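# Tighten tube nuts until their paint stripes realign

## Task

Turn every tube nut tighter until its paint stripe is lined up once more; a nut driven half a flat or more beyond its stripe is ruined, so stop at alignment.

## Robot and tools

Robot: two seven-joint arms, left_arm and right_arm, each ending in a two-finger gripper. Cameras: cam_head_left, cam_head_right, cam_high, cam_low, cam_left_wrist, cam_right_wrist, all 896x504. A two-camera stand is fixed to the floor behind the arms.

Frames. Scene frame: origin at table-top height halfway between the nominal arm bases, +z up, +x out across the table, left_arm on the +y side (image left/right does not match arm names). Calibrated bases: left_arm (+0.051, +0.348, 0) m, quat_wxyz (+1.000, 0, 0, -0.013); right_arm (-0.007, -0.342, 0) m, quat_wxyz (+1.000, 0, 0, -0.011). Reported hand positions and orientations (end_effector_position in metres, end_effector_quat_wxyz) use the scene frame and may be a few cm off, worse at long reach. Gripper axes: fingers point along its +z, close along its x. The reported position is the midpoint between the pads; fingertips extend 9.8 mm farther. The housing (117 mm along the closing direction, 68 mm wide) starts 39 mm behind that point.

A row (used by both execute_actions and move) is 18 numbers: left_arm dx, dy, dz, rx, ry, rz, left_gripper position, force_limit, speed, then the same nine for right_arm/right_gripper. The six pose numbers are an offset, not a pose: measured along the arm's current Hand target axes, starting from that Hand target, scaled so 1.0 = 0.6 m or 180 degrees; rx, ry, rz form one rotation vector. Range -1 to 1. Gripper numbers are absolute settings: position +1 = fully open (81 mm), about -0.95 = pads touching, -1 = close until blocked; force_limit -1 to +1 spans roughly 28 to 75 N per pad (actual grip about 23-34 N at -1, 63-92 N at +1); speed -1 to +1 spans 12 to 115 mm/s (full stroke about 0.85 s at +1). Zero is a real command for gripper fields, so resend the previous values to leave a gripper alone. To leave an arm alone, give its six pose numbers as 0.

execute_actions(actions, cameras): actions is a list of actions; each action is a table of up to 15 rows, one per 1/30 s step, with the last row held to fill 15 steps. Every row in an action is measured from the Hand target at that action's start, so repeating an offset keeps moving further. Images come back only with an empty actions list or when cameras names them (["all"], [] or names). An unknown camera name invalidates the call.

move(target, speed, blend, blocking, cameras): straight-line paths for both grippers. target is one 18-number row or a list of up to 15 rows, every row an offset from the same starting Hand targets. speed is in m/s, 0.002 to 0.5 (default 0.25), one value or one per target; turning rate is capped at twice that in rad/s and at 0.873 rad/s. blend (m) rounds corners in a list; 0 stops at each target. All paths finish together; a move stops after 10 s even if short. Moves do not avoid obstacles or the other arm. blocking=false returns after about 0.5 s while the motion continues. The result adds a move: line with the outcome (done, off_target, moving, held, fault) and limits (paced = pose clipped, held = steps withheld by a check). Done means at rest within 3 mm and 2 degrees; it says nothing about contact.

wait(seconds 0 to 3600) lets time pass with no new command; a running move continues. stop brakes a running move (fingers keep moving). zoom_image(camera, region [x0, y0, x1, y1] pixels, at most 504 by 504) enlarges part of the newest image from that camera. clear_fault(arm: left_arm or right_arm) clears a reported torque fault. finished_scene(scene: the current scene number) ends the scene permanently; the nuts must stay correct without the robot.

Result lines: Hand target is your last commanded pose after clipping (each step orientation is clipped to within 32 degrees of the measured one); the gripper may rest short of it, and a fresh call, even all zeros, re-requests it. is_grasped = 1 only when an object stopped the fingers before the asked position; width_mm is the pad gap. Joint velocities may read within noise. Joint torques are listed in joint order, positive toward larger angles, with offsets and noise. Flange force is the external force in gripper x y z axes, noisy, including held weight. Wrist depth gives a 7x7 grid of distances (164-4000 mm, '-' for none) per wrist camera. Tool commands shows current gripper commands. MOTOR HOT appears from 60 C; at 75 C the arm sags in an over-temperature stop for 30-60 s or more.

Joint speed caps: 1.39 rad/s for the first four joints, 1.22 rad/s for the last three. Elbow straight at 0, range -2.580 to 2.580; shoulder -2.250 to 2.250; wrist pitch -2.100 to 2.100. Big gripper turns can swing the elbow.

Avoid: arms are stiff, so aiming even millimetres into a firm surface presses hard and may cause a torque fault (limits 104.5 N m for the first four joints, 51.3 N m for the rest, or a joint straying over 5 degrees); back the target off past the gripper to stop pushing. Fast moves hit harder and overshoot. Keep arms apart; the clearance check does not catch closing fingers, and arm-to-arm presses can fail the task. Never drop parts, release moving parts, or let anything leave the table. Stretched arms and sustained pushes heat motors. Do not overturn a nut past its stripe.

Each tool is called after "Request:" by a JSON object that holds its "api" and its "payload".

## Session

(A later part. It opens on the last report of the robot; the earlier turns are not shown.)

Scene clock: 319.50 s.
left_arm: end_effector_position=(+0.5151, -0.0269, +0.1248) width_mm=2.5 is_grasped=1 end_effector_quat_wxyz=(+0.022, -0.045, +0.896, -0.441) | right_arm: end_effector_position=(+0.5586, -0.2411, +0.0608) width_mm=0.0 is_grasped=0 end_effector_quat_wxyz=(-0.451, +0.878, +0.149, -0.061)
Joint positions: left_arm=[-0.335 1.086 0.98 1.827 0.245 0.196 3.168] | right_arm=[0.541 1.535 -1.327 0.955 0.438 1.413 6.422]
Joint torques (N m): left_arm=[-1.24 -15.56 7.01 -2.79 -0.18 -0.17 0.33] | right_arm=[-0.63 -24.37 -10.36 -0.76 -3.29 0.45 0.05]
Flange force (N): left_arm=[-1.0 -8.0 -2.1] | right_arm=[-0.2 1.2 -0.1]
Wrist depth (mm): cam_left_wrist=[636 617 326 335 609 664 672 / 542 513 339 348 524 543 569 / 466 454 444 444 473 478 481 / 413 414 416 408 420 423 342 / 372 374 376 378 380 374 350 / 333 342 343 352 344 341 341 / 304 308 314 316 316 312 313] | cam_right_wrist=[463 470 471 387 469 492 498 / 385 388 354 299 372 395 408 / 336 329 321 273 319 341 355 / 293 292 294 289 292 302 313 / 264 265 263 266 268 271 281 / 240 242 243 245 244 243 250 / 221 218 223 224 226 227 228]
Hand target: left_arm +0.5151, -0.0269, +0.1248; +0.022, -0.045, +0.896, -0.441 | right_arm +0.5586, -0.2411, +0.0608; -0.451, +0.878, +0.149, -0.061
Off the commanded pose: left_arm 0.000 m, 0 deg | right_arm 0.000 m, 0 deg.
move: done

Request:
{"api": "move", "payload": {"target": [[0,-0.00079,0.00086,0,0,0,-1,1,0.3,0,0,0,0,0,0,-1,-1,1],[0,0.00105,0.00256,0,0,0,-1,1,0.3,0,0,0,0,0,0,-1,-1,1]], "speed": 0.02}}

Request:
{"api": "move", "payload": {"target": [0,0.00184,0.0017,0,0,0,-1,1,0.3,0,0,0,0,0,0,-1,-1,1], "speed": 0.02, "cameras": ["cam_right_wrist"]}}

Request:
{"api": "zoom_image", "payload": {"camera": "cam_right_wrist", "region": [480, 70, 570, 135]}}

Scene clock: 320.60 s.
left_arm: end_effector_position=(+0.5153, -0.0278, +0.1235) width_mm=2.5 is_grasped=1 end_effector_quat_wxyz=(+0.022, -0.045, +0.896, -0.441) | right_arm: end_effector_position=(+0.5586, -0.2411, +0.0608) width_mm=0.0 is_grasped=0 end_effector_quat_wxyz=(-0.451, +0.878, +0.149, -0.061)
Joint positions: left_arm=[-0.333 1.089 0.979 1.825 0.244 0.193 3.167] | right_arm=[0.541 1.535 -1.327 0.955 0.438 1.413 6.422]
Joint torques (N m): left_arm=[-0.05 -8.1 -1.14 -0.07 -1.1 -0.46 0.25] | right_arm=[-0.62 -24.36 -10.33 -0.76 -3.32 0.44 0.06]
Flange force (N): left_arm=[0.0 -23.8 -19.1] | right_arm=[-0.2 1.1 -0.1]
Wrist depth (mm): cam_left_wrist=[641 616 326 334 609 662 671 / 548 513 338 346 525 545 570 / 465 453 441 445 476 476 481 / 413 416 417 409 420 424 341 / 373 374 377 378 379 373 349 / 332 341 343 352 345 346 340 / 306 307 314 315 317 311 312] | cam_right_wrist=[465 468 470 386 470 493 499 / 384 388 354 298 373 395 409 / 336 330 321 272 318 341 354 / 292 291 294 289 292 302 313 / 264 266 263 267 268 271 281 / 240 242 244 245 244 243 250 / 221 219 223 225 225 227 228]
Hand target: left_arm +0.5152, -0.0277, +0.1234; +0.022, -0.045, +0.896, -0.441 | right_arm +0.5586, -0.2411, +0.0608; -0.451, +0.878, +0.149, -0.061
Off the commanded pose: left_arm 0.000 m, 0 deg | right_arm 0.000 m, 0 deg.
move: done

Scene clock: 321.10 s.
left_arm: end_effector_position=(+0.5153, -0.0279, +0.1219) width_mm=2.5 is_grasped=1 end_effector_quat_wxyz=(+0.022, -0.045, +0.896, -0.441) | right_arm: end_effector_position=(+0.5586, -0.2411, +0.0608) width_mm=0.0 is_grasped=0 end_effector_quat_wxyz=(-0.451, +0.878, +0.149, -0.061)
Joint positions: left_arm=[-0.332 1.093 0.978 1.825 0.243 0.191 3.165] | right_arm=[0.541 1.535 -1.327 0.955 0.438 1.413 6.422]
Joint torques (N m): left_arm=[-0.53 0.92 -13.22 3.65 -2.4 -0.87 0.18] | right_arm=[-0.63 -24.32 -10.34 -0.76 -3.29 0.44 0.07]
Flange force (N): left_arm=[0.7 -46.2 -36.5] | right_arm=[-0.2 1.1 -0.2]
Wrist depth (mm): cam_left_wrist=[641 622 326 335 611 669 674 / 549 513 338 345 525 546 568 / 465 456 442 445 473 475 478 / 412 415 417 409 422 423 340 / 374 373 377 378 379 372 350 / 333 341 342 351 344 346 340 / 306 307 313 315 316 312 313] | cam_right_wrist=[465 469 469 387 470 492 497 / 384 388 353 299 372 395 409 / 336 329 321 273 318 341 354 / 292 292 294 289 292 302 313 / 264 266 263 266 268 270 281 / 240 242 244 245 245 243 250 / 221 219 223 224 226 227 228]
Hand target: left_arm +0.5152, -0.0278, +0.1219; +0.022, -0.045, +0.896, -0.441 | right_arm +0.5586, -0.2411, +0.0608; -0.451, +0.878, +0.149, -0.061
Off the commanded pose: left_arm 0.000 m, 0 deg | right_arm 0.000 m, 0 deg.
move: done

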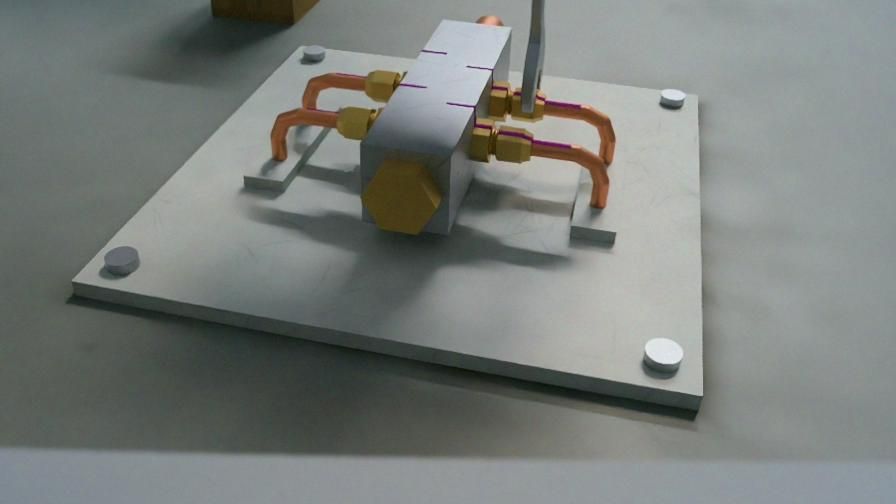

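Scaled by 5.600 from the camera's image (finer frame: 1280x720).

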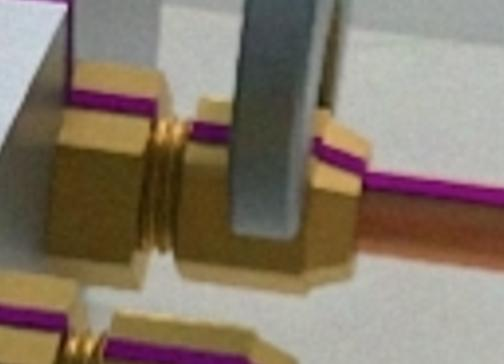

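Request:
{"api": "move", "payload": {"target": [[0,-0.00981,-0.00903,0,0,0,-1,1,0.3,0,0,0,0,0,0,-1,-1,1],[0,-0.0021,-0.0205,0.0233,0,0,-1,1,0.3,0,0,0,0,0,0,-1,-1,1]], "speed": 0.04}}

Request:
{"api": "move", "payload": {"target": [0,0.00491,0.00451,0,0,0,-1,1,0.3,0,0,0,0,0,0,-1,-1,1], "speed": 0.03}}

Request:
{"api": "move", "payload": {"target": [0,0.00184,0.0017,0,0,0,-1,1,0.3,0,0,0,0,0,0,-1,-1,1], "speed": 0.02}}

Request:
{"api": "move", "payload": {"target": [0,0.00184,0.0017,0,0,0,-1,1,0.3,0,0,0,0,0,0,-1,-1,1], "speed": 0.02}}

Scene clock: 324.47 s.
left_arm: end_effector_position=(+0.5143, -0.0189, +0.1304) width_mm=2.5 is_grasped=1 end_effector_quat_wxyz=(+0.023, -0.044, +0.880, -0.473) | right_arm: end_effector_position=(+0.5586, -0.2411, +0.0608) width_mm=0.0 is_grasped=0 end_effector_quat_wxyz=(-0.451, +0.878, +0.149, -0.061)
Joint positions: left_arm=[-0.413 1.159 1.055 1.857 0.225 0.172 3.115] | right_arm=[0.541 1.535 -1.327 0.955 0.438 1.413 6.422]
Joint torques (N m): left_arm=[-0.25 -17.23 11.72 -2.86 0.27 0.14 0.42] | right_arm=[-0.61 -24.34 -10.33 -0.73 -3.31 0.45 0.04]
Flange force (N): left_arm=[-1.7 -0.6 1.1] | right_arm=[0.0 1.2 -0.2]
Wrist depth (mm): cam_left_wrist=[778 743 355 364 766 813 829 / 637 620 343 353 604 638 644 / 540 527 370 386 520 544 543 / 457 461 462 451 468 471 445 / 405 409 422 424 427 416 351 / 357 366 369 380 372 365 357 / 325 333 334 337 337 339 334] | cam_right_wrist=[464 469 471 388 470 493 499 / 385 388 353 298 373 396 409 / 336 329 321 272 318 341 354 / 293 292 294 289 291 301 314 / 264 266 263 266 268 271 281 / 240 242 244 245 244 243 250 / 221 218 223 224 226 227 228]
Hand target: left_arm +0.5143, -0.0189, +0.1304; +0.023, -0.044, +0.880, -0.473 | right_arm +0.5586, -0.2411, +0.0608; -0.451, +0.878, +0.149, -0.061
Off the commanded pose: left_arm 0.000 m, 0 deg | right_arm 0.000 m, 0 deg.
move: done

Scene clock: 324.97 s.
left_arm: end_effector_position=(+0.5144, -0.0196, +0.1264) width_mm=2.5 is_grasped=1 end_effector_quat_wxyz=(+0.023, -0.044, +0.880, -0.473) | right_arm: end_effector_position=(+0.5586, -0.2411, +0.0608) width_mm=0.0 is_grasped=0 end_effector_quat_wxyz=(-0.451, +0.878, +0.149, -0.061)
Joint positions: left_arm=[-0.411 1.169 1.052 1.856 0.222 0.166 3.111] | right_arm=[0.541 1.535 -1.327 0.955 0.438 1.413 6.422]
Joint torques (N m): left_arm=[-1.6 -17.43 10.46 -2.93 0.03 -0.05 0.36] | right_arm=[-0.64 -24.33 -10.36 -0.74 -3.27 0.43 0.07]
Flange force (N): left_arm=[-1.1 -2.6 3.0] | right_arm=[-0.1 1.1 -0.2]
Wrist depth (mm): cam_left_wrist=[754 733 352 359 753 809 816 / 628 606 341 351 597 628 635 / 534 519 368 389 512 533 537 / 450 452 455 445 461 465 353 / 399 401 406 417 420 411 351 / 351 361 364 373 365 359 352 / 319 328 330 331 334 333 329] | cam_right_wrist=[463 470 469 386 470 492 498 / 385 389 353 298 372 395 409 / 335 329 320 272 318 341 354 / 292 292 294 289 292 302 313 / 264 265 263 266 268 271 282 / 240 242 244 245 245 243 250 / 221 219 223 224 226 227 228]
Hand target: left_arm +0.5144, -0.0196, +0.1264; +0.023, -0.044, +0.880, -0.473 | right_arm +0.5586, -0.2411, +0.0608; -0.451, +0.878, +0.149, -0.061
Off the commanded pose: left_arm 0.000 m, 0 deg | right_arm 0.000 m, 0 deg.
move: done

Scene clock: 325.47 s.
left_arm: end_effector_position=(+0.5144, -0.0198, +0.1250) width_mm=2.5 is_grasped=1 end_effector_quat_wxyz=(+0.023, -0.044, +0.880, -0.473) | right_arm: end_effector_position=(+0.5586, -0.2411, +0.0608) width_mm=0.0 is_grasped=0 end_effector_quat_wxyz=(-0.451, +0.878, +0.149, -0.061)
Joint positions: left_arm=[-0.41 1.172 1.051 1.856 0.221 0.164 3.109] | right_arm=[0.541 1.535 -1.327 0.955 0.438 1.413 6.422]
Joint torques (N m): left_arm=[-1.37 -17.27 10.3 -2.6 0.05 0.08 0.43] | right_arm=[-0.62 -24.3 -10.34 -0.76 -3.31 0.44 0.07]
Flange force (N): left_arm=[-1.5 -2.7 2.6] | right_arm=[-0.2 1.0 -0.2]
Wrist depth (mm): cam_left_wrist=[756 726 349 358 748 793 806 / 623 606 341 350 594 623 630 / 531 515 368 391 509 532 535 / 449 451 454 442 460 461 350 / 398 399 403 416 419 409 351 / 350 360 362 372 363 359 351 / 318 326 329 329 332 332 327] | cam_right_wrist=[464 468 470 386 471 492 497 / 385 388 353 299 373 395 408 / 336 328 321 273 318 342 354 / 292 292 294 289 292 301 314 / 264 265 263 266 268 271 281 / 241 242 244 245 245 243 250 / 221 219 223 224 226 227 228]
Hand target: left_arm +0.5144, -0.0198, +0.1250; +0.023, -0.044, +0.880, -0.473 | right_arm +0.5586, -0.2411, +0.0608; -0.451, +0.878, +0.149, -0.061
Off the commanded pose: left_arm 0.000 m, 0 deg | right_arm 0.000 m, 0 deg.
move: done

Scene clock: 325.97 s.
left_arm: end_effector_position=(+0.5145, -0.0200, +0.1235) width_mm=2.5 is_grasped=1 end_effector_quat_wxyz=(+0.023, -0.044, +0.880, -0.473) | right_arm: end_effector_position=(+0.5586, -0.2411, +0.0608) width_mm=0.0 is_grasped=0 end_effector_quat_wxyz=(-0.451, +0.878, +0.149, -0.061)
Joint positions: left_arm=[-0.409 1.176 1.05 1.856 0.22 0.162 3.107] | right_arm=[0.541 1.535 -1.327 0.955 0.438 1.413 6.422]
Joint torques (N m): left_arm=[-0.94 -11.05 0.91 -0.6 -0.73 -0.45 0.31] | right_arm=[-0.58 -24.32 -10.32 -0.76 -3.29 0.46 0.07]
Flange force (N): left_arm=[-0.8 -19.8 -11.0] | right_arm=[-0.1 1.1 -0.1]
Wrist depth (mm): cam_left_wrist=[758 731 348 357 752 797 808 / 623 606 340 350 594 628 628 / 530 516 367 386 509 530 535 / 449 453 454 443 458 461 350 / 397 401 403 415 418 409 350 / 349 358 361 372 364 358 350 / 317 326 328 328 331 331 326] | cam_right_wrist=[464 469 471 386 470 493 499 / 384 388 353 298 372 397 409 / 336 328 320 273 318 341 354 / 293 292 294 288 291 301 313 / 264 265 263 267 268 270 281 / 240 242 244 245 245 243 250 / 221 219 223 224 226 227 228]
Hand target: left_arm +0.5144, -0.0200, +0.1235; +0.023, -0.044, +0.880, -0.473 | right_arm +0.5586, -0.2411, +0.0608; -0.451, +0.878, +0.149, -0.061
Off the commanded pose: left_arm 0.000 m, 0 deg | right_arm 0.000 m, 0 deg.
move: done

Request:
{"api": "move", "payload": {"target": [[0,-0.00245,-0.00226,0,0,0,-1,1,0.3,0,0,0,0,0,0,-1,-1,1],[0,-0.00347,-0.00116,0,0,0,-1,1,0.3,0,0,0,0,0,0,-1,-1,1]], "speed": 0.02}}

Request:
{"api": "move", "payload": {"target": [0,0.00184,0.0017,0,0,0,-1,1,0.3,0,0,0,0,0,0,-1,-1,1], "speed": 0.02}}

Request:
{"api": "move", "payload": {"target": [0,0.00123,0.00113,0,0,0,-1,1,0.3,0,0,0,0,0,0,-1,-1,1], "speed": 0.02}}

Scene clock: 326.93 s.
left_arm: end_effector_position=(+0.5145, -0.0206, +0.1256) width_mm=2.5 is_grasped=1 end_effector_quat_wxyz=(+0.023, -0.044, +0.880, -0.473) | right_arm: end_effector_position=(+0.5586, -0.2411, +0.0608) width_mm=0.0 is_grasped=0 end_effector_quat_wxyz=(-0.451, +0.878, +0.149, -0.061)
Joint positions: left_arm=[-0.408 1.171 1.051 1.855 0.222 0.164 3.11] | right_arm=[0.541 1.535 -1.327 0.955 0.438 1.413 6.422]
Joint torques (N m): left_arm=[-0.4 -17.36 11.46 -2.68 0.19 0.16 0.34] | right_arm=[-0.6 -24.31 -10.36 -0.76 -3.3 0.45 0.06]
Flange force (N): left_arm=[-1.6 -1.0 1.3] | right_arm=[-0.1 1.1 -0.2]
Wrist depth (mm): cam_left_wrist=[755 731 348 358 753 796 812 / 623 607 340 350 594 628 633 / 530 515 367 389 510 533 537 / 450 451 455 444 461 463 351 / 398 401 405 415 419 410 350 / 351 360 363 373 365 358 352 / 318 326 327 330 332 332 328] | cam_right_wrist=[464 469 468 387 469 492 497 / 385 388 354 298 372 395 409 / 336 329 321 272 318 341 354 / 292 291 294 289 292 301 313 / 264 266 263 266 268 270 281 / 240 242 244 245 245 243 250 / 221 218 223 224 226 227 228]
Hand target: left_arm +0.5145, -0.0206, +0.1256; +0.023, -0.044, +0.880, -0.473 | right_arm +0.5586, -0.2411, +0.0608; -0.451, +0.878, +0.149, -0.061
Off the commanded pose: left_arm 0.000 m, 0 deg | right_arm 0.000 m, 0 deg.
move: done

Scene clock: 327.43 s.
left_arm: end_effector_position=(+0.5145, -0.0209, +0.1241) width_mm=2.5 is_grasped=1 end_effector_quat_wxyz=(+0.023, -0.044, +0.880, -0.473) | right_arm: end_effector_position=(+0.5586, -0.2411, +0.0608) width_mm=0.0 is_grasped=0 end_effector_quat_wxyz=(-0.451, +0.878, +0.149, -0.061)
Joint positions: left_arm=[-0.407 1.174 1.051 1.855 0.221 0.162 3.109] | right_arm=[0.541 1.535 -1.327 0.955 0.438 1.413 6.422]
Joint torques (N m): left_arm=[-0.47 -13.3 5.2 -1.38 -0.34 -0.18 0.3] | right_arm=[-0.62 -24.31 -10.32 -0.75 -3.29 0.45 0.07]
Flange force (N): left_arm=[-1.1 -12.5 -6.9] | right_arm=[-0.1 1.1 -0.2]
Wrist depth (mm): cam_left_wrist=[759 726 349 357 752 799 809 / 623 604 339 350 591 625 628 / 530 518 365 386 510 531 536 / 448 452 453 442 461 463 351 / 397 399 404 416 418 409 350 / 349 359 363 372 365 358 350 / 318 326 327 329 331 331 326] | cam_right_wrist=[465 469 470 387 470 491 498 / 384 388 353 299 373 396 410 / 336 328 321 273 318 341 354 / 293 292 294 289 292 302 313 / 264 265 263 266 268 270 281 / 240 242 244 245 244 243 250 / 221 218 223 224 225 227 228]
Hand target: left_arm +0.5145, -0.0208, +0.1241; +0.023, -0.044, +0.880, -0.473 | right_arm +0.5586, -0.2411, +0.0608; -0.451, +0.878, +0.149, -0.061
Off the commanded pose: left_arm 0.000 m, 0 deg | right_arm 0.000 m, 0 deg.
move: done

Scene clock: 327.93 s.
left_arm: end_effector_position=(+0.5146, -0.0210, +0.1232) width_mm=2.5 is_grasped=1 end_effector_quat_wxyz=(+0.023, -0.044, +0.880, -0.473) | right_arm: end_effector_position=(+0.5586, -0.2411, +0.0608) width_mm=0.0 is_grasped=0 end_effector_quat_wxyz=(-0.451, +0.878, +0.149, -0.061)
Joint positions: left_arm=[-0.406 1.177 1.05 1.854 0.22 0.16 3.108] | right_arm=[0.541 1.535 -1.327 0.955 0.438 1.413 6.422]
Joint torques (N m): left_arm=[0.14 -7.86 -2.69 0.38 -1.01 -0.59 0.34] | right_arm=[-0.64 -24.29 -10.31 -0.76 -3.31 0.45 0.08]
Flange force (N): left_arm=[-0.7 -26.8 -18.9] | right_arm=[-0.3 1.0 -0.2]
Wrist depth (mm): cam_left_wrist=[759 732 348 357 756 797 815 / 627 607 338 348 594 629 630 / 533 515 363 383 512 531 534 / 448 452 454 443 459 461 350 / 396 401 403 415 418 408 350 / 349 358 362 372 363 365 350 / 318 325 327 329 330 330 325] | cam_right_wrist=[464 469 470 387 471 492 499 / 385 388 353 298 373 395 409 / 335 329 320 273 318 341 354 / 292 292 294 289 292 302 313 / 265 265 263 266 268 271 281 / 240 242 244 245 244 243 250 / 221 218 223 224 226 227 228]
Hand target: left_arm +0.5145, -0.0210, +0.1231; +0.023, -0.044, +0.880, -0.473 | right_arm +0.5586, -0.2411, +0.0608; -0.451, +0.878, +0.149, -0.061
Off the commanded pose: left_arm 0.000 m, 0 deg | right_arm 0.000 m, 0 deg.
move: done

Request:
{"api": "move", "payload": {"target": [[0,-0.00245,-0.00226,0,0,0,-1,1,0.3,0,0,0,0,0,0,-1,-1,1],[0,0.0024,-0.0088,0.01889,0,0,-1,1,0.3,0,0,0,0,0,0,-1,-1,1]], "speed": 0.03}}

Request:
{"api": "move", "payload": {"target": [0,0.00184,0.0017,0,0,0,-1,1,0.3,0,0,0,0,0,0,-1,-1,1], "speed": 0.02}}

Request:
{"api": "move", "payload": {"target": [0,0.00184,0.0017,0,0,0,-1,1,0.3,0,0,0,0,0,0,-1,-1,1], "speed": 0.02}}

Scene clock: 331.63 s.
left_arm: end_effector_position=(+0.5140, -0.0158, +0.1248) width_mm=2.5 is_grasped=1 end_effector_quat_wxyz=(+0.025, -0.043, +0.865, -0.499) | right_arm: end_effector_position=(+0.5586, -0.2411, +0.0608) width_mm=0.0 is_grasped=0 end_effector_quat_wxyz=(-0.451, +0.878, +0.149, -0.061)
Joint positions: left_arm=[-0.46 1.246 1.1 1.872 0.198 0.145 3.066] | right_arm=[0.541 1.535 -1.327 0.955 0.438 1.413 6.422]
Joint torques (N m): left_arm=[0.16 -17 12.51 -1.93 0.19 0.31 0.46] | right_arm=[-0.61 -24.3 -10.35 -0.78 -3.29 0.45 0.07]
Flange force (N): left_arm=[-1.4 0.3 0.1] | right_arm=[-0.2 1.0 -0.1]
Wrist depth (mm): cam_left_wrist=[907 852 368 378 944 960 1894 / 712 686 352 361 670 741 720 / 586 571 365 372 580 610 594 / 480 490 489 476 512 516 484 / 422 425 429 430 447 435 350 / 364 377 380 393 383 376 359 / 329 339 341 343 346 345 339] | cam_right_wrist=[463 469 471 387 471 492 499 / 384 388 353 298 372 396 410 / 336 328 320 273 318 340 355 / 293 292 293 289 292 302 313 / 264 266 263 267 268 271 281 / 240 242 244 246 245 243 250 / 221 219 223 224 226 227 228]
Hand target: left_arm +0.5140, -0.0158, +0.1248; +0.025, -0.043, +0.865, -0.499 | right_arm +0.5586, -0.2411, +0.0608; -0.451, +0.878, +0.149, -0.061
Off the commanded pose: left_arm 0.000 m, 0 deg | right_arm 0.000 m, 0 deg.
move: done

Scene clock: 332.13 s.
left_arm: end_effector_position=(+0.5140, -0.0162, +0.1234) width_mm=2.5 is_grasped=1 end_effector_quat_wxyz=(+0.025, -0.043, +0.865, -0.499) | right_arm: end_effector_position=(+0.5586, -0.2411, +0.0608) width_mm=0.0 is_grasped=0 end_effector_quat_wxyz=(-0.451, +0.878, +0.149, -0.061)
Joint positions: left_arm=[-0.458 1.25 1.099 1.872 0.197 0.143 3.065] | right_arm=[0.541 1.535 -1.327 0.955 0.438 1.413 6.422]
Joint torques (N m): left_arm=[0.27 -16.96 12.67 -1.91 0.18 0.3 0.39] | right_arm=[-0.65 -24.29 -10.34 -0.75 -3.3 0.45 0.06]
Flange force (N): left_arm=[-1.4 0.2 -0.2] | right_arm=[-0.2 1.1 -0.2]
Wrist depth (mm): cam_left_wrist=[900 851 366 376 886 958 1873 / 705 680 350 359 668 746 713 / 582 567 364 374 558 607 586 / 482 485 488 474 496 518 482 / 418 423 425 428 445 433 350 / 364 374 377 390 380 374 361 / 327 336 339 341 342 343 337] | cam_right_wrist=[464 471 471 387 468 493 499 / 384 388 354 298 372 396 409 / 337 329 321 273 319 341 353 / 292 292 293 289 292 302 313 / 264 266 263 266 268 270 281 / 240 242 244 245 244 243 250 / 221 218 223 225 226 227 229]
Hand target: left_arm +0.5140, -0.0162, +0.1234; +0.025, -0.043, +0.865, -0.499 | right_arm +0.5586, -0.2411, +0.0608; -0.451, +0.878, +0.149, -0.061
Off the commanded pose: left_arm 0.000 m, 0 deg | right_arm 0.000 m, 0 deg.
move: done

Scene clock: 332.63 s.
left_arm: end_effector_position=(+0.5141, -0.0165, +0.1219) width_mm=2.5 is_grasped=1 end_effector_quat_wxyz=(+0.025, -0.043, +0.865, -0.499) | right_arm: end_effector_position=(+0.5586, -0.2411, +0.0608) width_mm=0.0 is_grasped=0 end_effector_quat_wxyz=(-0.451, +0.878, +0.149, -0.061)
Joint positions: left_arm=[-0.457 1.253 1.098 1.871 0.196 0.141 3.063] | right_arm=[0.541 1.535 -1.327 0.955 0.438 1.413 6.422]
Joint torques (N m): left_arm=[0.51 -17.04 12.86 -1.92 0.25 0.31 0.41] | right_arm=[-0.61 -24.31 -10.32 -0.77 -3.29 0.45 0.05]
Flange force (N): left_arm=[-1.3 0.9 -0.7] | right_arm=[-0.2 1.1 -0.2]
Wrist depth (mm): cam_left_wrist=[891 846 365 375 876 946 969 / 698 673 349 359 662 740 709 / 579 563 366 375 552 601 587 / 479 482 483 472 491 510 478 / 415 421 424 426 442 430 350 / 362 372 376 388 379 372 359 / 325 334 338 339 341 341 335] | cam_right_wrist=[464 470 470 387 469 493 498 / 385 388 354 298 373 396 410 / 336 328 321 272 319 341 354 / 292 292 293 289 292 301 313 / 264 265 264 266 268 270 281 / 240 241 244 245 244 243 250 / 221 219 223 224 226 226 228]
Hand target: left_arm +0.5141, -0.0165, +0.1219; +0.025, -0.043, +0.865, -0.499 | right_arm +0.5586, -0.2411, +0.0608; -0.451, +0.878, +0.149, -0.061
Off the commanded pose: left_arm 0.000 m, 0 deg | right_arm 0.000 m, 0 deg.
move: done

Request:
{"api": "move", "payload": {"target": [[0,0.0007,0.0007,0,0,0,-1,1,0.3,0,0,0,0,0,0,-1,-1,1],[0,0.0082,-0.009,0.02778,0,0,-1,1,0.3,0,0,0,0,0,0,-1,-1,1]], "speed": 0.03}}

Request:
{"api": "move", "payload": {"target": [0,0.0052,-0.0069,0.01944,0,0,-1,1,0.3,0,0,0,0,0,0,-1,-1,1], "speed": 0.025, "cameras": ["cam_right_wrist"]}}

Request:
{"api": "zoom_image", "payload": {"camera": "cam_right_wrist", "region": [480, 70, 570, 135]}}

Scene clock: 335.10 s.
left_arm: end_effector_position=(+0.5133, -0.0095, +0.1204) width_mm=2.5 is_grasped=1 end_effector_quat_wxyz=(+0.026, -0.042, +0.843, -0.536) | right_arm: end_effector_position=(+0.5586, -0.2411, +0.0608) width_mm=0.0 is_grasped=0 end_effector_quat_wxyz=(-0.451, +0.878, +0.149, -0.061)
Joint positions: left_arm=[-0.525 1.368 1.158 1.888 0.157 0.129 3.001] | right_arm=[0.541 1.535 -1.327 0.955 0.438 1.413 6.422]
Joint torques (N m): left_arm=[-23.12 -22.7 7.02 2 -0.06 2.64 0.64] | right_arm=[-0.6 -24.31 -10.34 -0.76 -3.3 0.44 0.06]
Flange force (N): left_arm=[-8.8 -11.6 63.2] | right_arm=[-0.1 1.1 -0.2]
Wrist depth (mm): cam_left_wrist=[2139 2092 392 400 1939 1944 1900 / 898 849 374 385 884 949 976 / 695 703 364 375 687 734 699 / 545 548 387 408 565 593 572 / 462 468 486 470 492 479 354 / 401 404 407 424 424 414 359 / 346 356 358 371 364 363 352] | cam_right_wrist=[464 470 468 387 469 490 499 / 385 389 353 299 373 395 410 / 335 329 321 273 318 341 354 / 293 291 294 289 292 302 313 / 264 265 263 267 268 270 281 / 240 242 244 246 244 243 250 / 221 219 224 224 226 227 228]
Hand target: left_arm +0.5134, -0.0094, +0.1203; +0.026, -0.042, +0.843, -0.536 | right_arm +0.5586, -0.2411, +0.0608; -0.451, +0.878, +0.149, -0.061
Off the commanded pose: left_arm 0.000 m, 0 deg | right_arm 0.000 m, 0 deg.
move: done

Scene clock: 336.57 s.
left_arm: end_effector_position=(+0.5128, -0.0043, +0.1193) width_mm=2.5 is_grasped=1 end_effector_quat_wxyz=(+0.028, -0.041, +0.826, -0.562) | right_arm: end_effector_position=(+0.5586, -0.2411, +0.0608) width_mm=0.0 is_grasped=0 end_effector_quat_wxyz=(-0.451, +0.878, +0.149, -0.061)
Joint positions: left_arm=[-0.567 1.449 1.192 1.894 0.129 0.133 2.959] | right_arm=[0.541 1.535 -1.327 0.955 0.438 1.413 6.422]
Joint torques (N m): left_arm=[-24.67 -19.91 1.21 1.18 -0.45 1.63 0.61] | right_arm=[-0.6 -24.32 -10.35 -0.77 -3.31 0.45 0.05]
Flange force (N): left_arm=[-7.1 -21.7 60.4] | right_arm=[-0.2 1.1 -0.1]
Wrist depth (mm): cam_left_wrist=[2139 2118 403 403 2003 1939 1916 / 2174 1063 394 408 2072 2015 1979 / 775 836 374 385 814 869 829 / 642 619 384 390 636 677 646 / 502 509 491 494 543 522 369 / 428 433 437 440 457 446 356 / 363 375 379 393 382 385 359] | cam_right_wrist=[464 468 471 387 469 492 499 / 385 389 353 298 375 396 409 / 336 329 321 273 318 341 354 / 292 292 293 288 292 301 313 / 264 265 264 267 268 271 281 / 240 242 244 245 245 243 250 / 221 218 223 224 226 227 228]
Hand target: left_arm +0.5128, -0.0043, +0.1193; +0.028, -0.041, +0.826, -0.562 | right_arm +0.5586, -0.2411, +0.0608; -0.451, +0.878, +0.149, -0.061
Off the commanded pose: left_arm 0.000 m, 0 deg | right_arm 0.000 m, 0 deg.
move: done

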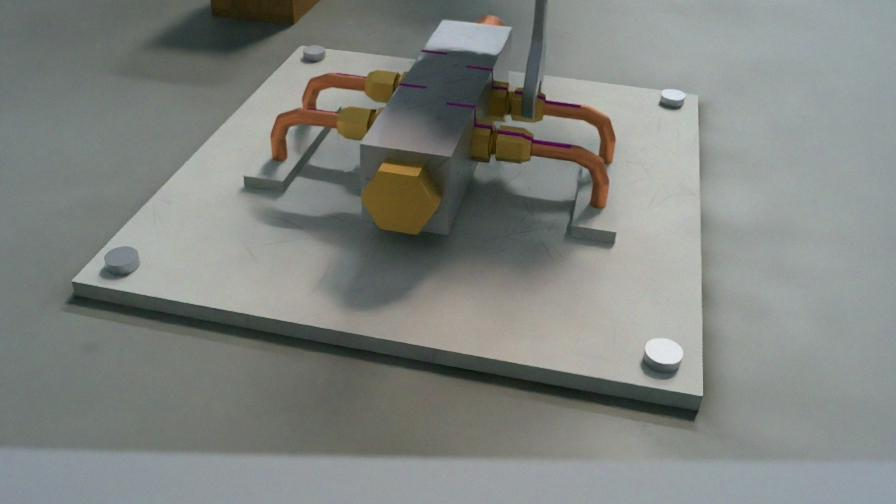

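Scaled by 5.600 from the camera's image (finer frame: 1280x720).

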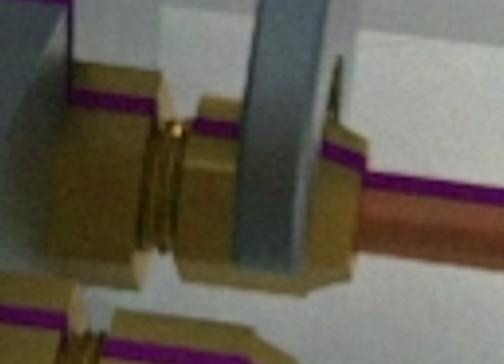

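Request:
{"api": "move", "payload": {"target": [0,-0.00717,0.01136,-0.0306,0,0,-1,1,0.3,0,0,0,0,0,0,-1,-1,1], "speed": 0.03}}

Request:
{"api": "move", "payload": {"target": [0,-0.0049,-0.0045,0,0,0,-1,1,0.3,0,0,0,0,0,0,-1,-1,1], "speed": 0.03}}

Scene clock: 338.90 s.
left_arm: end_effector_position=(+0.5137, -0.0122, +0.1208) width_mm=2.5 is_grasped=1 end_effector_quat_wxyz=(+0.026, -0.043, +0.852, -0.522) | right_arm: end_effector_position=(+0.5586, -0.2411, +0.0608) width_mm=0.0 is_grasped=0 end_effector_quat_wxyz=(-0.451, +0.878, +0.149, -0.061)
Joint positions: left_arm=[-0.499 1.322 1.136 1.883 0.172 0.132 3.025] | right_arm=[0.541 1.535 -1.327 0.955 0.438 1.413 6.422]
Joint torques (N m): left_arm=[5 -16.03 14.38 -2.16 0.17 -0.3 0.33] | right_arm=[-0.62 -24.34 -10.36 -0.76 -3.31 0.45 0.06]
Flange force (N): left_arm=[1.2 4.4 -13.6] | right_arm=[-0.2 1.1 -0.1]
Wrist depth (mm): cam_left_wrist=[2092 2078 379 393 1967 1967 1922 / 807 808 363 374 795 846 806 / 639 617 367 375 632 669 651 / 512 516 401 421 548 552 536 / 439 446 - 449 468 458 352 / 377 389 391 404 396 399 360 / 335 345 348 359 351 353 346] | cam_right_wrist=[465 470 469 387 469 490 499 / 385 388 354 299 374 395 409 / 336 327 320 273 318 341 354 / 292 292 293 289 292 301 313 / 264 266 263 266 268 271 281 / 240 241 244 245 244 243 250 / 221 218 224 224 226 227 228]
Hand target: left_arm +0.5136, -0.0122, +0.1208; +0.026, -0.043, +0.852, -0.522 | right_arm +0.5586, -0.2411, +0.0608; -0.451, +0.878, +0.149, -0.061
Off the commanded pose: left_arm 0.000 m, 0 deg | right_arm 0.000 m, 0 deg.
move: done

Scene clock: 339.40 s.
left_arm: end_effector_position=(+0.5135, -0.0112, +0.1247) width_mm=2.5 is_grasped=1 end_effector_quat_wxyz=(+0.026, -0.043, +0.852, -0.522) | right_arm: end_effector_position=(+0.5586, -0.2411, +0.0608) width_mm=0.0 is_grasped=0 end_effector_quat_wxyz=(-0.451, +0.878, +0.149, -0.061)
Joint positions: left_arm=[-0.502 1.313 1.138 1.885 0.175 0.136 3.029] | right_arm=[0.541 1.535 -1.327 0.955 0.438 1.413 6.422]
Joint torques (N m): left_arm=[-1.5 -16.76 10.69 -1.04 0.08 0.36 0.45] | right_arm=[-0.64 -24.33 -10.34 -0.76 -3.3 0.45 0.06]
Flange force (N): left_arm=[-1.3 -2.6 2.9] | right_arm=[-0.3 1.1 -0.1]
Wrist depth (mm): cam_left_wrist=[2085 2040 386 399 1997 1950 1916 / 811 831 368 378 813 862 824 / 647 630 362 376 644 684 660 / 525 526 392 417 562 561 548 / 448 454 - 444 476 464 353 / 394 397 399 413 414 405 360 / 342 351 356 366 358 360 352] | cam_right_wrist=[464 469 470 386 472 493 497 / 385 389 354 298 375 394 408 / 336 328 321 273 318 341 354 / 293 292 293 290 292 302 313 / 264 265 263 266 268 271 281 / 240 242 244 245 245 243 250 / 221 219 223 224 226 227 228]
Hand target: left_arm +0.5135, -0.0112, +0.1246; +0.026, -0.043, +0.852, -0.522 | right_arm +0.5586, -0.2411, +0.0608; -0.451, +0.878, +0.149, -0.061
Off the commanded pose: left_arm 0.000 m, 0 deg | right_arm 0.000 m, 0 deg.
move: done

Request:
{"api": "move", "payload": {"target": [[0,-0.0297,-0.0152,0,0,0,-1,1,0.3,0,0,0,0,0,0,-1,-1,1],[0,-0.043,0.0394,-0.0161,0,0,-1,1,0.3,0,0,0,0,0,0,-1,-1,1]], "speed": 0.08, "blend": 0.004, "cameras": ["cam_right_wrist"]}}

Request:
{"api": "zoom_image", "payload": {"camera": "cam_right_wrist", "region": [460, 80, 570, 180]}}

Scene clock: 341.20 s.
left_arm: end_effector_position=(+0.5169, -0.0438, +0.1368) width_mm=2.5 is_grasped=1 end_effector_quat_wxyz=(+0.025, -0.043, +0.865, -0.500) | right_arm: end_effector_position=(+0.5586, -0.2411, +0.0608) width_mm=0.0 is_grasped=0 end_effector_quat_wxyz=(-0.451, +0.878, +0.149, -0.061)
Joint positions: left_arm=[-0.393 1.221 1.102 1.836 0.221 0.135 3.099] | right_arm=[0.541 1.535 -1.327 0.955 0.438 1.413 6.422]
Joint torques (N m): left_arm=[-0.2 -17.47 12.35 -2.43 0.13 0.21 0.41] | right_arm=[-0.59 -24.33 -10.29 -0.75 -3.3 0.45 0.05]
Flange force (N): left_arm=[-1.7 -0.6 1.0] | right_arm=[0.0 1.1 -0.2]
Wrist depth (mm): cam_left_wrist=[955 958 359 368 936 1950 1927 / 744 717 344 354 741 786 798 / 616 574 333 341 609 640 649 / 505 510 348 361 541 543 531 / 443 448 - 452 470 459 444 / 394 397 388 402 414 404 335 / 346 355 359 369 361 363 344] | cam_right_wrist=[464 468 470 387 469 492 499 / 385 387 353 298 375 395 409 / 336 329 321 272 318 341 354 / 292 292 293 289 292 301 313 / 264 266 263 266 268 271 281 / 241 242 244 245 245 243 250 / 221 219 224 224 226 227 228]
Hand target: left_arm +0.5168, -0.0438, +0.1368; +0.025, -0.043, +0.865, -0.500 | right_arm +0.5586, -0.2411, +0.0608; -0.451, +0.878, +0.149, -0.061
Off the commanded pose: left_arm 0.000 m, 0 deg | right_arm 0.000 m, 0 deg.
move: done

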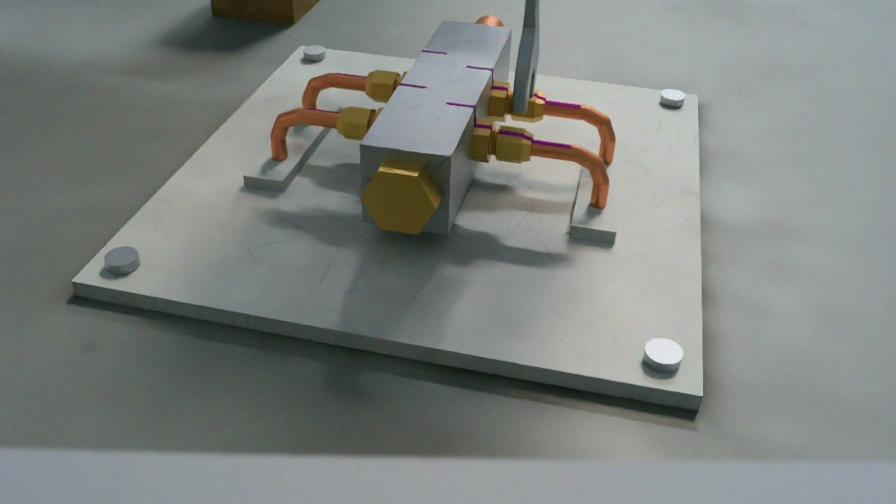

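Scaled by 4.582 from the camera's image (finer frame: 1280x720).

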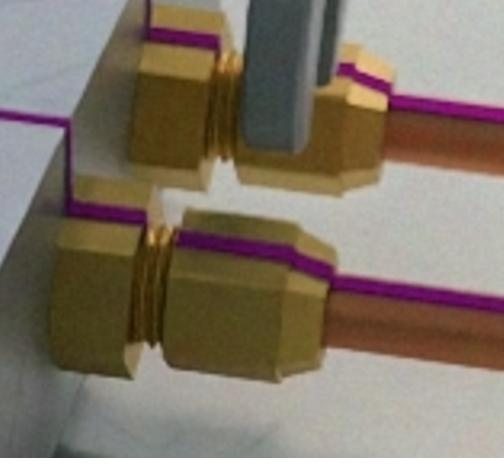

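Request:
{"api": "move", "payload": {"target": [0.0017,0.00859,0.0079,0,0,0,-1,1,0.3,0,0,0,0,0,0,-1,-1,1], "speed": 0.04}}

Request:
{"api": "move", "payload": {"target": [0,0.00245,0.00226,0,0,0,-1,1,0.3,0,0,0,0,0,0,-1,-1,1], "speed": 0.02}}

Request:
{"api": "move", "payload": {"target": [0,0.00245,0.00226,0,0,0,-1,1,0.3,0,0,0,0,0,0,-1,-1,1], "speed": 0.02}}

Request:
{"api": "move", "payload": {"target": [0,0.00184,0.0017,0,0,0,-1,1,0.3,0,0,0,0,0,0,-1,-1,1], "speed": 0.02, "cameras": ["cam_right_wrist"]}}

Request:
{"api": "zoom_image", "payload": {"camera": "cam_right_wrist", "region": [460, 80, 570, 180]}}

Scene clock: 342.40 s.
left_arm: end_effector_position=(+0.5159, -0.0454, +0.1300) width_mm=2.5 is_grasped=1 end_effector_quat_wxyz=(+0.025, -0.043, +0.865, -0.500) | right_arm: end_effector_position=(+0.5586, -0.2411, +0.0608) width_mm=0.0 is_grasped=0 end_effector_quat_wxyz=(-0.451, +0.878, +0.149, -0.061)
Joint positions: left_arm=[-0.388 1.237 1.099 1.837 0.216 0.123 3.092] | right_arm=[0.541 1.535 -1.327 0.955 0.438 1.413 6.422]
Joint torques (N m): left_arm=[-0.18 -17.52 12.28 -2.27 0.1 0.21 0.41] | right_arm=[-0.61 -24.34 -10.34 -0.75 -3.3 0.44 0.04]
Flange force (N): left_arm=[-1.5 -0.7 0.7] | right_arm=[-0.1 1.2 -0.2]
Wrist depth (mm): cam_left_wrist=[933 933 354 364 969 1916 1894 / 725 701 337 346 723 766 773 / 599 556 328 337 570 624 634 / 495 499 350 370 528 530 515 / 431 435 - 428 456 446 433 / 374 385 389 401 392 394 333 / 336 346 350 358 352 352 338] | cam_right_wrist=[465 470 469 350 471 492 499 / 384 388 353 298 375 395 410 / 336 329 320 272 319 341 355 / 292 291 294 289 292 301 314 / 264 266 263 266 267 271 281 / 240 242 244 245 245 243 250 / 221 218 223 224 225 227 228]
Hand target: left_arm +0.5159, -0.0454, +0.1300; +0.025, -0.043, +0.865, -0.500 | right_arm +0.5586, -0.2411, +0.0608; -0.451, +0.878, +0.149, -0.061
Off the commanded pose: left_arm 0.000 m, 0 deg | right_arm 0.000 m, 0 deg.
move: done

Scene clock: 342.90 s.
left_arm: end_effector_position=(+0.5160, -0.0459, +0.1281) width_mm=2.5 is_grasped=1 end_effector_quat_wxyz=(+0.025, -0.043, +0.865, -0.500) | right_arm: end_effector_position=(+0.5586, -0.2411, +0.0608) width_mm=0.0 is_grasped=0 end_effector_quat_wxyz=(-0.451, +0.878, +0.149, -0.061)
Joint positions: left_arm=[-0.387 1.242 1.098 1.837 0.214 0.12 3.089] | right_arm=[0.541 1.535 -1.327 0.955 0.438 1.413 6.422]
Joint torques (N m): left_arm=[-1.64 -14.42 5.45 -1.49 -0.41 -0.28 0.37] | right_arm=[-0.61 -24.33 -10.36 -0.74 -3.3 0.44 0.05]
Flange force (N): left_arm=[-0.6 -12.1 -3.0] | right_arm=[0.0 1.2 -0.2]
Wrist depth (mm): cam_left_wrist=[931 942 354 361 962 1916 1894 / 725 664 336 346 719 764 772 / 599 557 326 337 569 625 604 / 494 495 349 373 524 525 513 / 429 433 - 426 454 443 418 / 374 384 387 398 389 392 333 / 336 345 348 358 350 352 336] | cam_right_wrist=[464 469 470 350 469 493 499 / 385 388 353 298 374 396 409 / 336 329 321 273 319 341 354 / 292 292 293 289 292 302 314 / 264 266 263 266 268 270 281 / 240 242 244 245 244 243 250 / 221 218 223 225 225 227 228]
Hand target: left_arm +0.5160, -0.0459, +0.1281; +0.025, -0.043, +0.865, -0.500 | right_arm +0.5586, -0.2411, +0.0608; -0.451, +0.878, +0.149, -0.061
Off the commanded pose: left_arm 0.000 m, 0 deg | right_arm 0.000 m, 0 deg.
move: done

Scene clock: 343.40 s.
left_arm: end_effector_position=(+0.5161, -0.0463, +0.1262) width_mm=2.5 is_grasped=1 end_effector_quat_wxyz=(+0.025, -0.043, +0.865, -0.500) | right_arm: end_effector_position=(+0.5586, -0.2411, +0.0608) width_mm=0.0 is_grasped=0 end_effector_quat_wxyz=(-0.451, +0.878, +0.149, -0.061)
Joint positions: left_arm=[-0.386 1.247 1.096 1.836 0.213 0.118 3.087] | right_arm=[0.541 1.535 -1.327 0.955 0.438 1.413 6.422]
Joint torques (N m): left_arm=[-2.69 -9.43 -4.05 0.85 -0.95 -0.4 0.38] | right_arm=[-0.63 -24.35 -10.33 -0.78 -3.31 0.46 0.05]
Flange force (N): left_arm=[-1.8 -28.7 -8.7] | right_arm=[-0.3 1.1 -0.1]
Wrist depth (mm): cam_left_wrist=[929 930 350 358 957 1933 1847 / 725 668 335 342 723 762 773 / 597 555 325 336 571 623 601 / 491 496 346 367 506 528 513 / 428 433 - 424 454 443 417 / 372 383 384 397 390 392 331 / 334 344 346 356 347 350 336] | cam_right_wrist=[463 470 470 349 470 491 497 / 385 389 354 298 374 396 410 / 336 329 321 273 319 340 355 / 292 291 293 289 292 302 313 / 264 266 263 266 268 270 281 / 240 242 244 245 245 243 250 / 221 219 223 224 225 227 228]
Hand target: left_arm +0.5160, -0.0463, +0.1261; +0.025, -0.043, +0.865, -0.500 | right_arm +0.5586, -0.2411, +0.0608; -0.451, +0.878, +0.149, -0.061
Off the commanded pose: left_arm 0.000 m, 0 deg | right_arm 0.000 m, 0 deg.
move: done

Scene clock: 343.90 s.
left_arm: end_effector_position=(+0.5160, -0.0466, +0.1246) width_mm=2.5 is_grasped=1 end_effector_quat_wxyz=(+0.025, -0.043, +0.865, -0.500) | right_arm: end_effector_position=(+0.5586, -0.2411, +0.0608) width_mm=0.0 is_grasped=0 end_effector_quat_wxyz=(-0.451, +0.878, +0.149, -0.061)
Joint positions: left_arm=[-0.385 1.251 1.096 1.835 0.211 0.116 3.086] | right_arm=[0.541 1.535 -1.327 0.955 0.438 1.413 6.422]
Joint torques (N m): left_arm=[-1.74 -17.9 11.14 -2.11 0.02 0.13 0.48] | right_arm=[-0.62 -24.3 -10.35 -0.76 -3.31 0.44 0.05]
Flange force (N): left_arm=[-1.5 -2.1 3.9] | right_arm=[-0.2 1.1 -0.2]
Wrist depth (mm): cam_left_wrist=[911 911 347 355 951 964 1911 / 710 652 332 340 708 747 753 / 588 546 326 338 584 612 618 / 483 488 351 378 498 518 504 / 422 426 - 432 448 436 412 / 367 376 380 393 394 375 332 / 330 338 341 344 344 344 332] | cam_right_wrist=[464 470 470 350 469 491 499 / 385 388 353 298 374 396 409 / 336 329 321 273 318 341 355 / 293 292 294 288 292 301 313 / 264 265 263 266 268 270 281 / 240 242 244 245 245 243 250 / 221 218 224 224 226 227 228]
Hand target: left_arm +0.5161, -0.0466, +0.1246; +0.025, -0.043, +0.865, -0.500 | right_arm +0.5586, -0.2411, +0.0608; -0.451, +0.878, +0.149, -0.061
Off the commanded pose: left_arm 0.000 m, 0 deg | right_arm 0.000 m, 0 deg.
move: done

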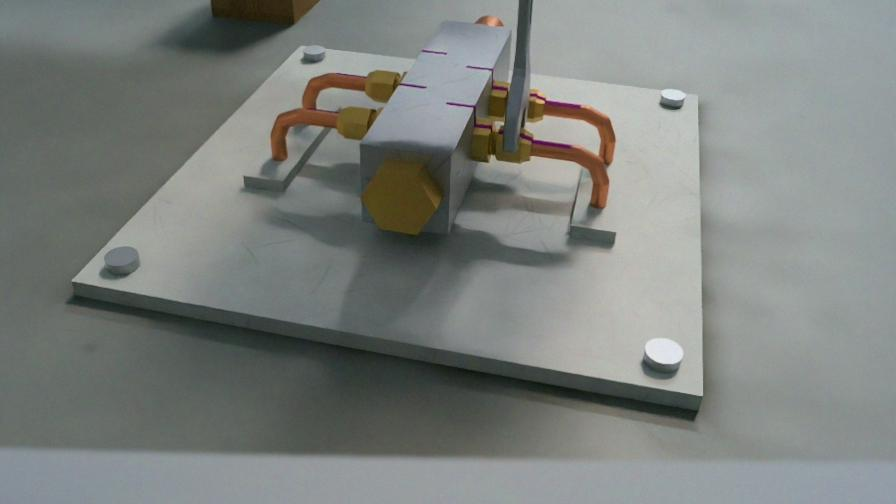

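Scaled by 4.582 from the camera's image (finer frame: 1280x720).

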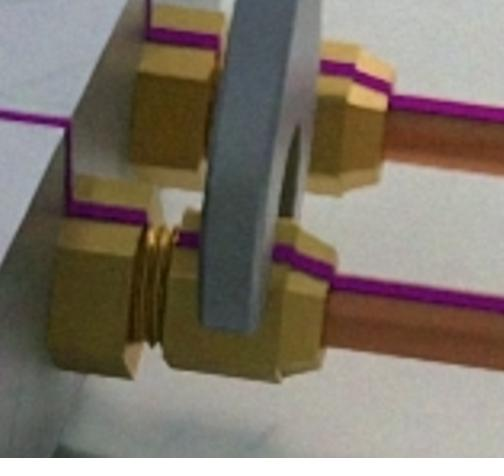

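Request:
{"api": "move", "payload": {"target": [0,0.0015,0.00207,0,0,0,-1,1,0.3,0,0,0,0,0,0,-1,-1,1], "speed": 0.02}}

Request:
{"api": "move", "payload": {"target": [0,0.0015,0.00207,0,0,0,-1,1,0.3,0,0,0,0,0,0,-1,-1,1], "speed": 0.02}}

Scene clock: 344.67 s.
left_arm: end_effector_position=(+0.5161, -0.0472, +0.1233) width_mm=2.5 is_grasped=1 end_effector_quat_wxyz=(+0.025, -0.043, +0.865, -0.500) | right_arm: end_effector_position=(+0.5586, -0.2411, +0.0608) width_mm=0.0 is_grasped=0 end_effector_quat_wxyz=(-0.451, +0.878, +0.149, -0.061)
Joint positions: left_arm=[-0.383 1.254 1.095 1.834 0.21 0.114 3.085] | right_arm=[0.541 1.535 -1.327 0.955 0.438 1.413 6.422]
Joint torques (N m): left_arm=[-1.16 -17.55 11.21 -1.9 0.01 0.24 0.4] | right_arm=[-0.61 -24.29 -10.35 -0.73 -3.29 0.45 0.05]
Flange force (N): left_arm=[-1.6 -2.4 2.5] | right_arm=[0.0 1.1 -0.2]
Wrist depth (mm): cam_left_wrist=[905 910 345 353 947 960 1884 / 708 647 330 339 670 745 754 / 584 542 324 337 555 609 613 / 480 485 353 375 496 515 502 / 419 424 - 417 445 434 409 / 364 375 380 390 381 374 330 / 328 338 340 341 341 344 331] | cam_right_wrist=[464 469 469 349 471 492 499 / 385 388 354 298 374 395 409 / 336 329 321 273 318 341 354 / 293 292 293 289 292 302 313 / 264 265 263 266 268 270 281 / 240 242 243 246 244 243 250 / 221 219 223 224 226 227 228]
Hand target: left_arm +0.5161, -0.0472, +0.1233; +0.025, -0.043, +0.865, -0.500 | right_arm +0.5586, -0.2411, +0.0608; -0.451, +0.878, +0.149, -0.061
Off the commanded pose: left_arm 0.000 m, 0 deg | right_arm 0.000 m, 0 deg.
move: done

Scene clock: 345.17 s.
left_arm: end_effector_position=(+0.5162, -0.0479, +0.1218) width_mm=2.5 is_grasped=1 end_effector_quat_wxyz=(+0.025, -0.043, +0.865, -0.500) | right_arm: end_effector_position=(+0.5586, -0.2411, +0.0608) width_mm=0.0 is_grasped=0 end_effector_quat_wxyz=(-0.451, +0.878, +0.149, -0.061)
Joint positions: left_arm=[-0.381 1.257 1.094 1.833 0.209 0.112 3.083] | right_arm=[0.541 1.535 -1.327 0.955 0.438 1.413 6.422]
Joint torques (N m): left_arm=[-0.87 -17.7 11.73 -2.12 0.05 0.19 0.4] | right_arm=[-0.64 -24.32 -10.33 -0.71 -3.29 0.45 0.07]
Flange force (N): left_arm=[-1.2 -1.5 1.9] | right_arm=[0.0 1.2 -0.3]
Wrist depth (mm): cam_left_wrist=[903 910 342 351 939 955 1868 / 702 641 328 336 662 742 750 / 580 539 325 338 554 607 611 / 475 481 353 375 493 511 499 / 414 421 - 414 443 431 405 / 362 373 375 388 380 370 331 / 326 335 338 339 340 341 331] | cam_right_wrist=[464 470 470 349 470 493 498 / 385 388 353 298 374 396 410 / 335 329 321 273 319 341 354 / 293 292 293 289 292 302 313 / 264 265 263 266 268 271 281 / 240 242 244 245 245 243 250 / 221 218 223 224 225 227 228]
Hand target: left_arm +0.5162, -0.0479, +0.1219; +0.025, -0.043, +0.865, -0.500 | right_arm +0.5586, -0.2411, +0.0608; -0.451, +0.878, +0.149, -0.061
Off the commanded pose: left_arm 0.000 m, 0 deg | right_arm 0.000 m, 0 deg.
move: done

Request:
{"api": "move", "payload": {"target": [[0,0.0075,-0.0097,0.02778,0,0,-1,1,0.3,0,0,0,0,0,0,-1,-1,1],[0,0.0124,-0.0152,0.04444,0,0,-1,1,0.3,0,0,0,0,0,0,-1,-1,1]], "speed": 0.03, "blend": 0.001, "cameras": ["cam_right_wrist"]}}

Request:
{"api": "zoom_image", "payload": {"camera": "cam_right_wrist", "region": [460, 80, 570, 180]}}

Scene clock: 348.20 s.
left_arm: end_effector_position=(+0.5150, -0.0363, +0.1199) width_mm=2.5 is_grasped=1 end_effector_quat_wxyz=(+0.028, -0.041, +0.828, -0.559) | right_arm: end_effector_position=(+0.5586, -0.2411, +0.0608) width_mm=0.0 is_grasped=0 end_effector_quat_wxyz=(-0.451, +0.878, +0.149, -0.061)
Joint positions: left_arm=[-0.487 1.443 1.195 1.863 0.139 0.092 2.984] | right_arm=[0.541 1.535 -1.327 0.955 0.438 1.413 6.422]
Joint torques (N m): left_arm=[-29.08 -21.12 0.96 2.69 -0.33 2.07 0.74] | right_arm=[-0.6 -24.31 -10.32 -0.75 -3.32 0.45 0.06]
Flange force (N): left_arm=[-8.9 -23.1 73.5] | right_arm=[-0.1 1.1 -0.2]
Wrist depth (mm): cam_left_wrist=[2072 2040 363 372 1956 1927 1878 / 2112 2092 369 382 2015 1985 1973 / 805 764 349 360 791 850 811 / 631 576 345 358 628 663 640 / 497 503 346 398 537 520 524 / 426 431 418 437 456 441 331 / 362 375 376 391 381 383 340] | cam_right_wrist=[463 470 471 350 470 494 497 / 386 388 354 298 374 396 409 / 336 328 321 273 318 341 354 / 292 292 294 289 292 302 313 / 264 265 263 266 268 270 281 / 240 242 243 245 244 243 250 / 221 218 223 224 226 227 228]
Hand target: left_arm +0.5150, -0.0363, +0.1199; +0.028, -0.041, +0.828, -0.559 | right_arm +0.5586, -0.2411, +0.0608; -0.451, +0.878, +0.149, -0.061
Off the commanded pose: left_arm 0.000 m, 0 deg | right_arm 0.000 m, 0 deg.
move: done

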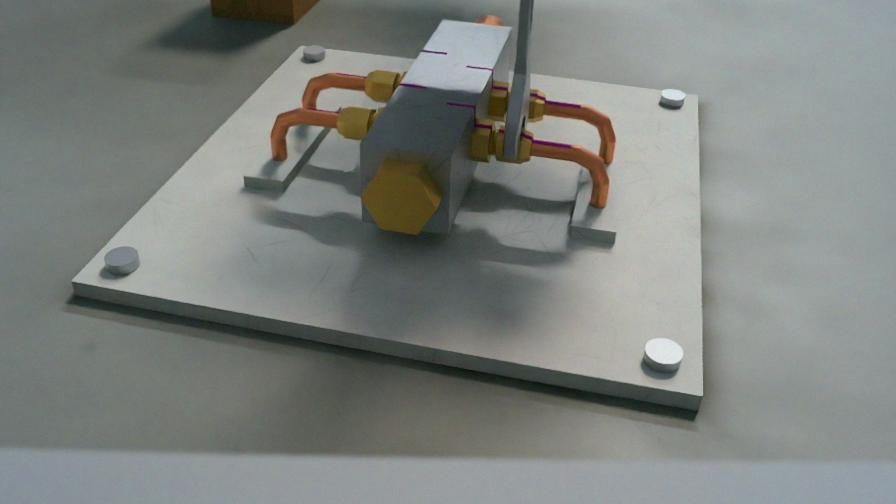

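Scaled by 4.582 from the camera's image (finer frame: 1280x720).

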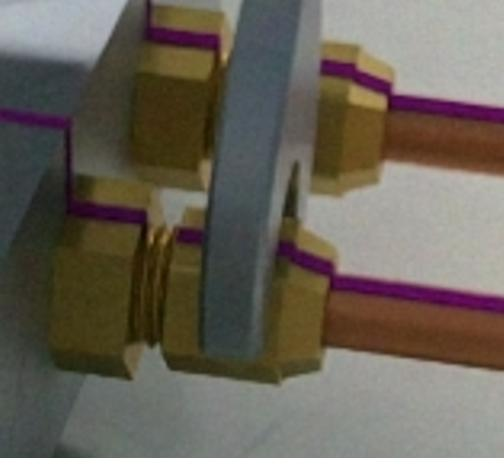

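Request:
{"api": "move", "payload": {"target": [[0,-0.0063,0.0099,-0.0267,0,0,-1,1,0.3,0,0,0,0,0,0,-1,-1,1],[0,-0.0112,0.0054,-0.0267,0,0,-1,1,0.3,0,0,0,0,0,0,-1,-1,1]], "speed": 0.03}}

Request:
{"api": "move", "payload": {"target": [0,-0.0368,-0.0339,0,0,0,-1,1,0.3,0,0,0,0,0,0,-1,-1,1], "speed": 0.1, "cameras": ["cam_right_wrist"]}}

Request:
{"api": "zoom_image", "payload": {"camera": "cam_right_wrist", "region": [470, 80, 560, 170]}}

Scene clock: 350.63 s.
left_arm: end_effector_position=(+0.5156, -0.0418, +0.1250) width_mm=2.5 is_grasped=1 end_effector_quat_wxyz=(+0.026, -0.043, +0.850, -0.524) | right_arm: end_effector_position=(+0.5586, -0.2411, +0.0608) width_mm=0.0 is_grasped=0 end_effector_quat_wxyz=(-0.451, +0.878, +0.149, -0.061)
Joint positions: left_arm=[-0.43 1.321 1.141 1.851 0.185 0.102 3.047] | right_arm=[0.541 1.535 -1.327 0.955 0.438 1.413 6.422]
Joint torques (N m): left_arm=[-2.04 -17.49 11.14 -1.16 -0.03 0.36 0.44] | right_arm=[-0.6 -24.33 -10.35 -0.76 -3.29 0.44 0.06]
Flange force (N): left_arm=[-1.5 -2.6 4.6] | right_arm=[-0.1 1.1 -0.2]
Wrist depth (mm): cam_left_wrist=[2105 2072 365 373 1962 1944 1878 / 829 785 349 357 820 877 890 / 658 604 334 342 655 691 662 / 529 526 350 362 543 568 550 / 450 456 - 462 479 468 455 / 395 399 400 404 417 408 331 / 342 353 356 368 360 361 340] | cam_right_wrist=[465 469 469 350 470 493 498 / 386 389 353 298 375 395 409 / 336 329 321 273 318 341 354 / 292 292 294 289 292 301 314 / 264 266 263 266 268 270 281 / 240 242 244 245 244 243 250 / 221 219 223 224 225 227 228]
Hand target: left_arm +0.5156, -0.0418, +0.1250; +0.026, -0.043, +0.850, -0.524 | right_arm +0.5586, -0.2411, +0.0608; -0.451, +0.878, +0.149, -0.061
Off the commanded pose: left_arm 0.000 m, 0 deg | right_arm 0.000 m, 0 deg.
move: done

Scene clock: 351.27 s.
left_arm: end_effector_position=(+0.5147, -0.0336, +0.1538) width_mm=2.5 is_grasped=1 end_effector_quat_wxyz=(+0.026, -0.043, +0.850, -0.524) | right_arm: end_effector_position=(+0.5586, -0.2411, +0.0608) width_mm=0.0 is_grasped=0 end_effector_quat_wxyz=(-0.451, +0.878, +0.149, -0.061)
Joint positions: left_arm=[-0.456 1.252 1.16 1.865 0.21 0.139 3.077] | right_arm=[0.541 1.535 -1.327 0.955 0.438 1.413 6.422]
Joint torques (N m): left_arm=[-0.19 -16.9 12.47 -2.11 0.17 0.28 0.42] | right_arm=[-0.64 -24.34 -10.33 -0.78 -3.28 0.45 0.05]
Flange force (N): left_arm=[-1.4 -0.4 0.8] | right_arm=[-0.3 1.1 -0.1]
Wrist depth (mm): cam_left_wrist=[2167 2118 359 371 1956 1933 1894 / 931 936 383 393 976 988 1973 / 738 709 365 375 733 774 747 / 612 596 352 365 609 640 616 / 510 508 376 405 538 543 526 / 443 447 364 451 466 458 349 / 384 398 399 412 403 405 349] | cam_right_wrist=[463 469 471 350 471 491 498 / 385 388 353 298 387 394 409 / 336 328 320 272 318 341 354 / 293 292 293 288 292 302 313 / 265 265 263 267 268 270 281 / 240 242 244 245 244 243 250 / 221 219 223 224 226 227 228]
Hand target: left_arm +0.5148, -0.0336, +0.1538; +0.026, -0.043, +0.850, -0.524 | right_arm +0.5586, -0.2411, +0.0608; -0.451, +0.878, +0.149, -0.061
Off the commanded pose: left_arm 0.000 m, 0 deg | right_arm 0.000 m, 0 deg.
move: done

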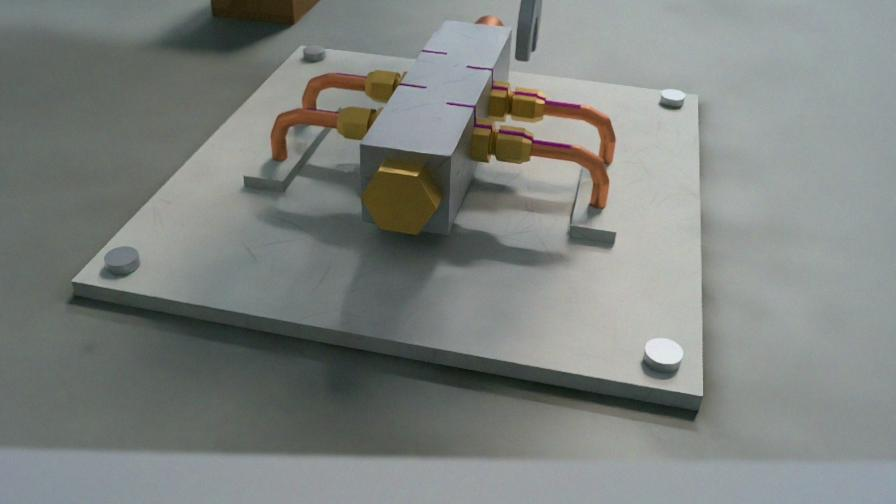

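Scaled by 5.600 from the camera's image (finer frame: 1280x720).

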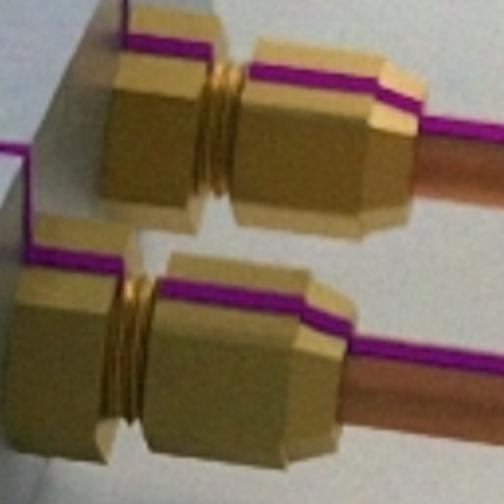

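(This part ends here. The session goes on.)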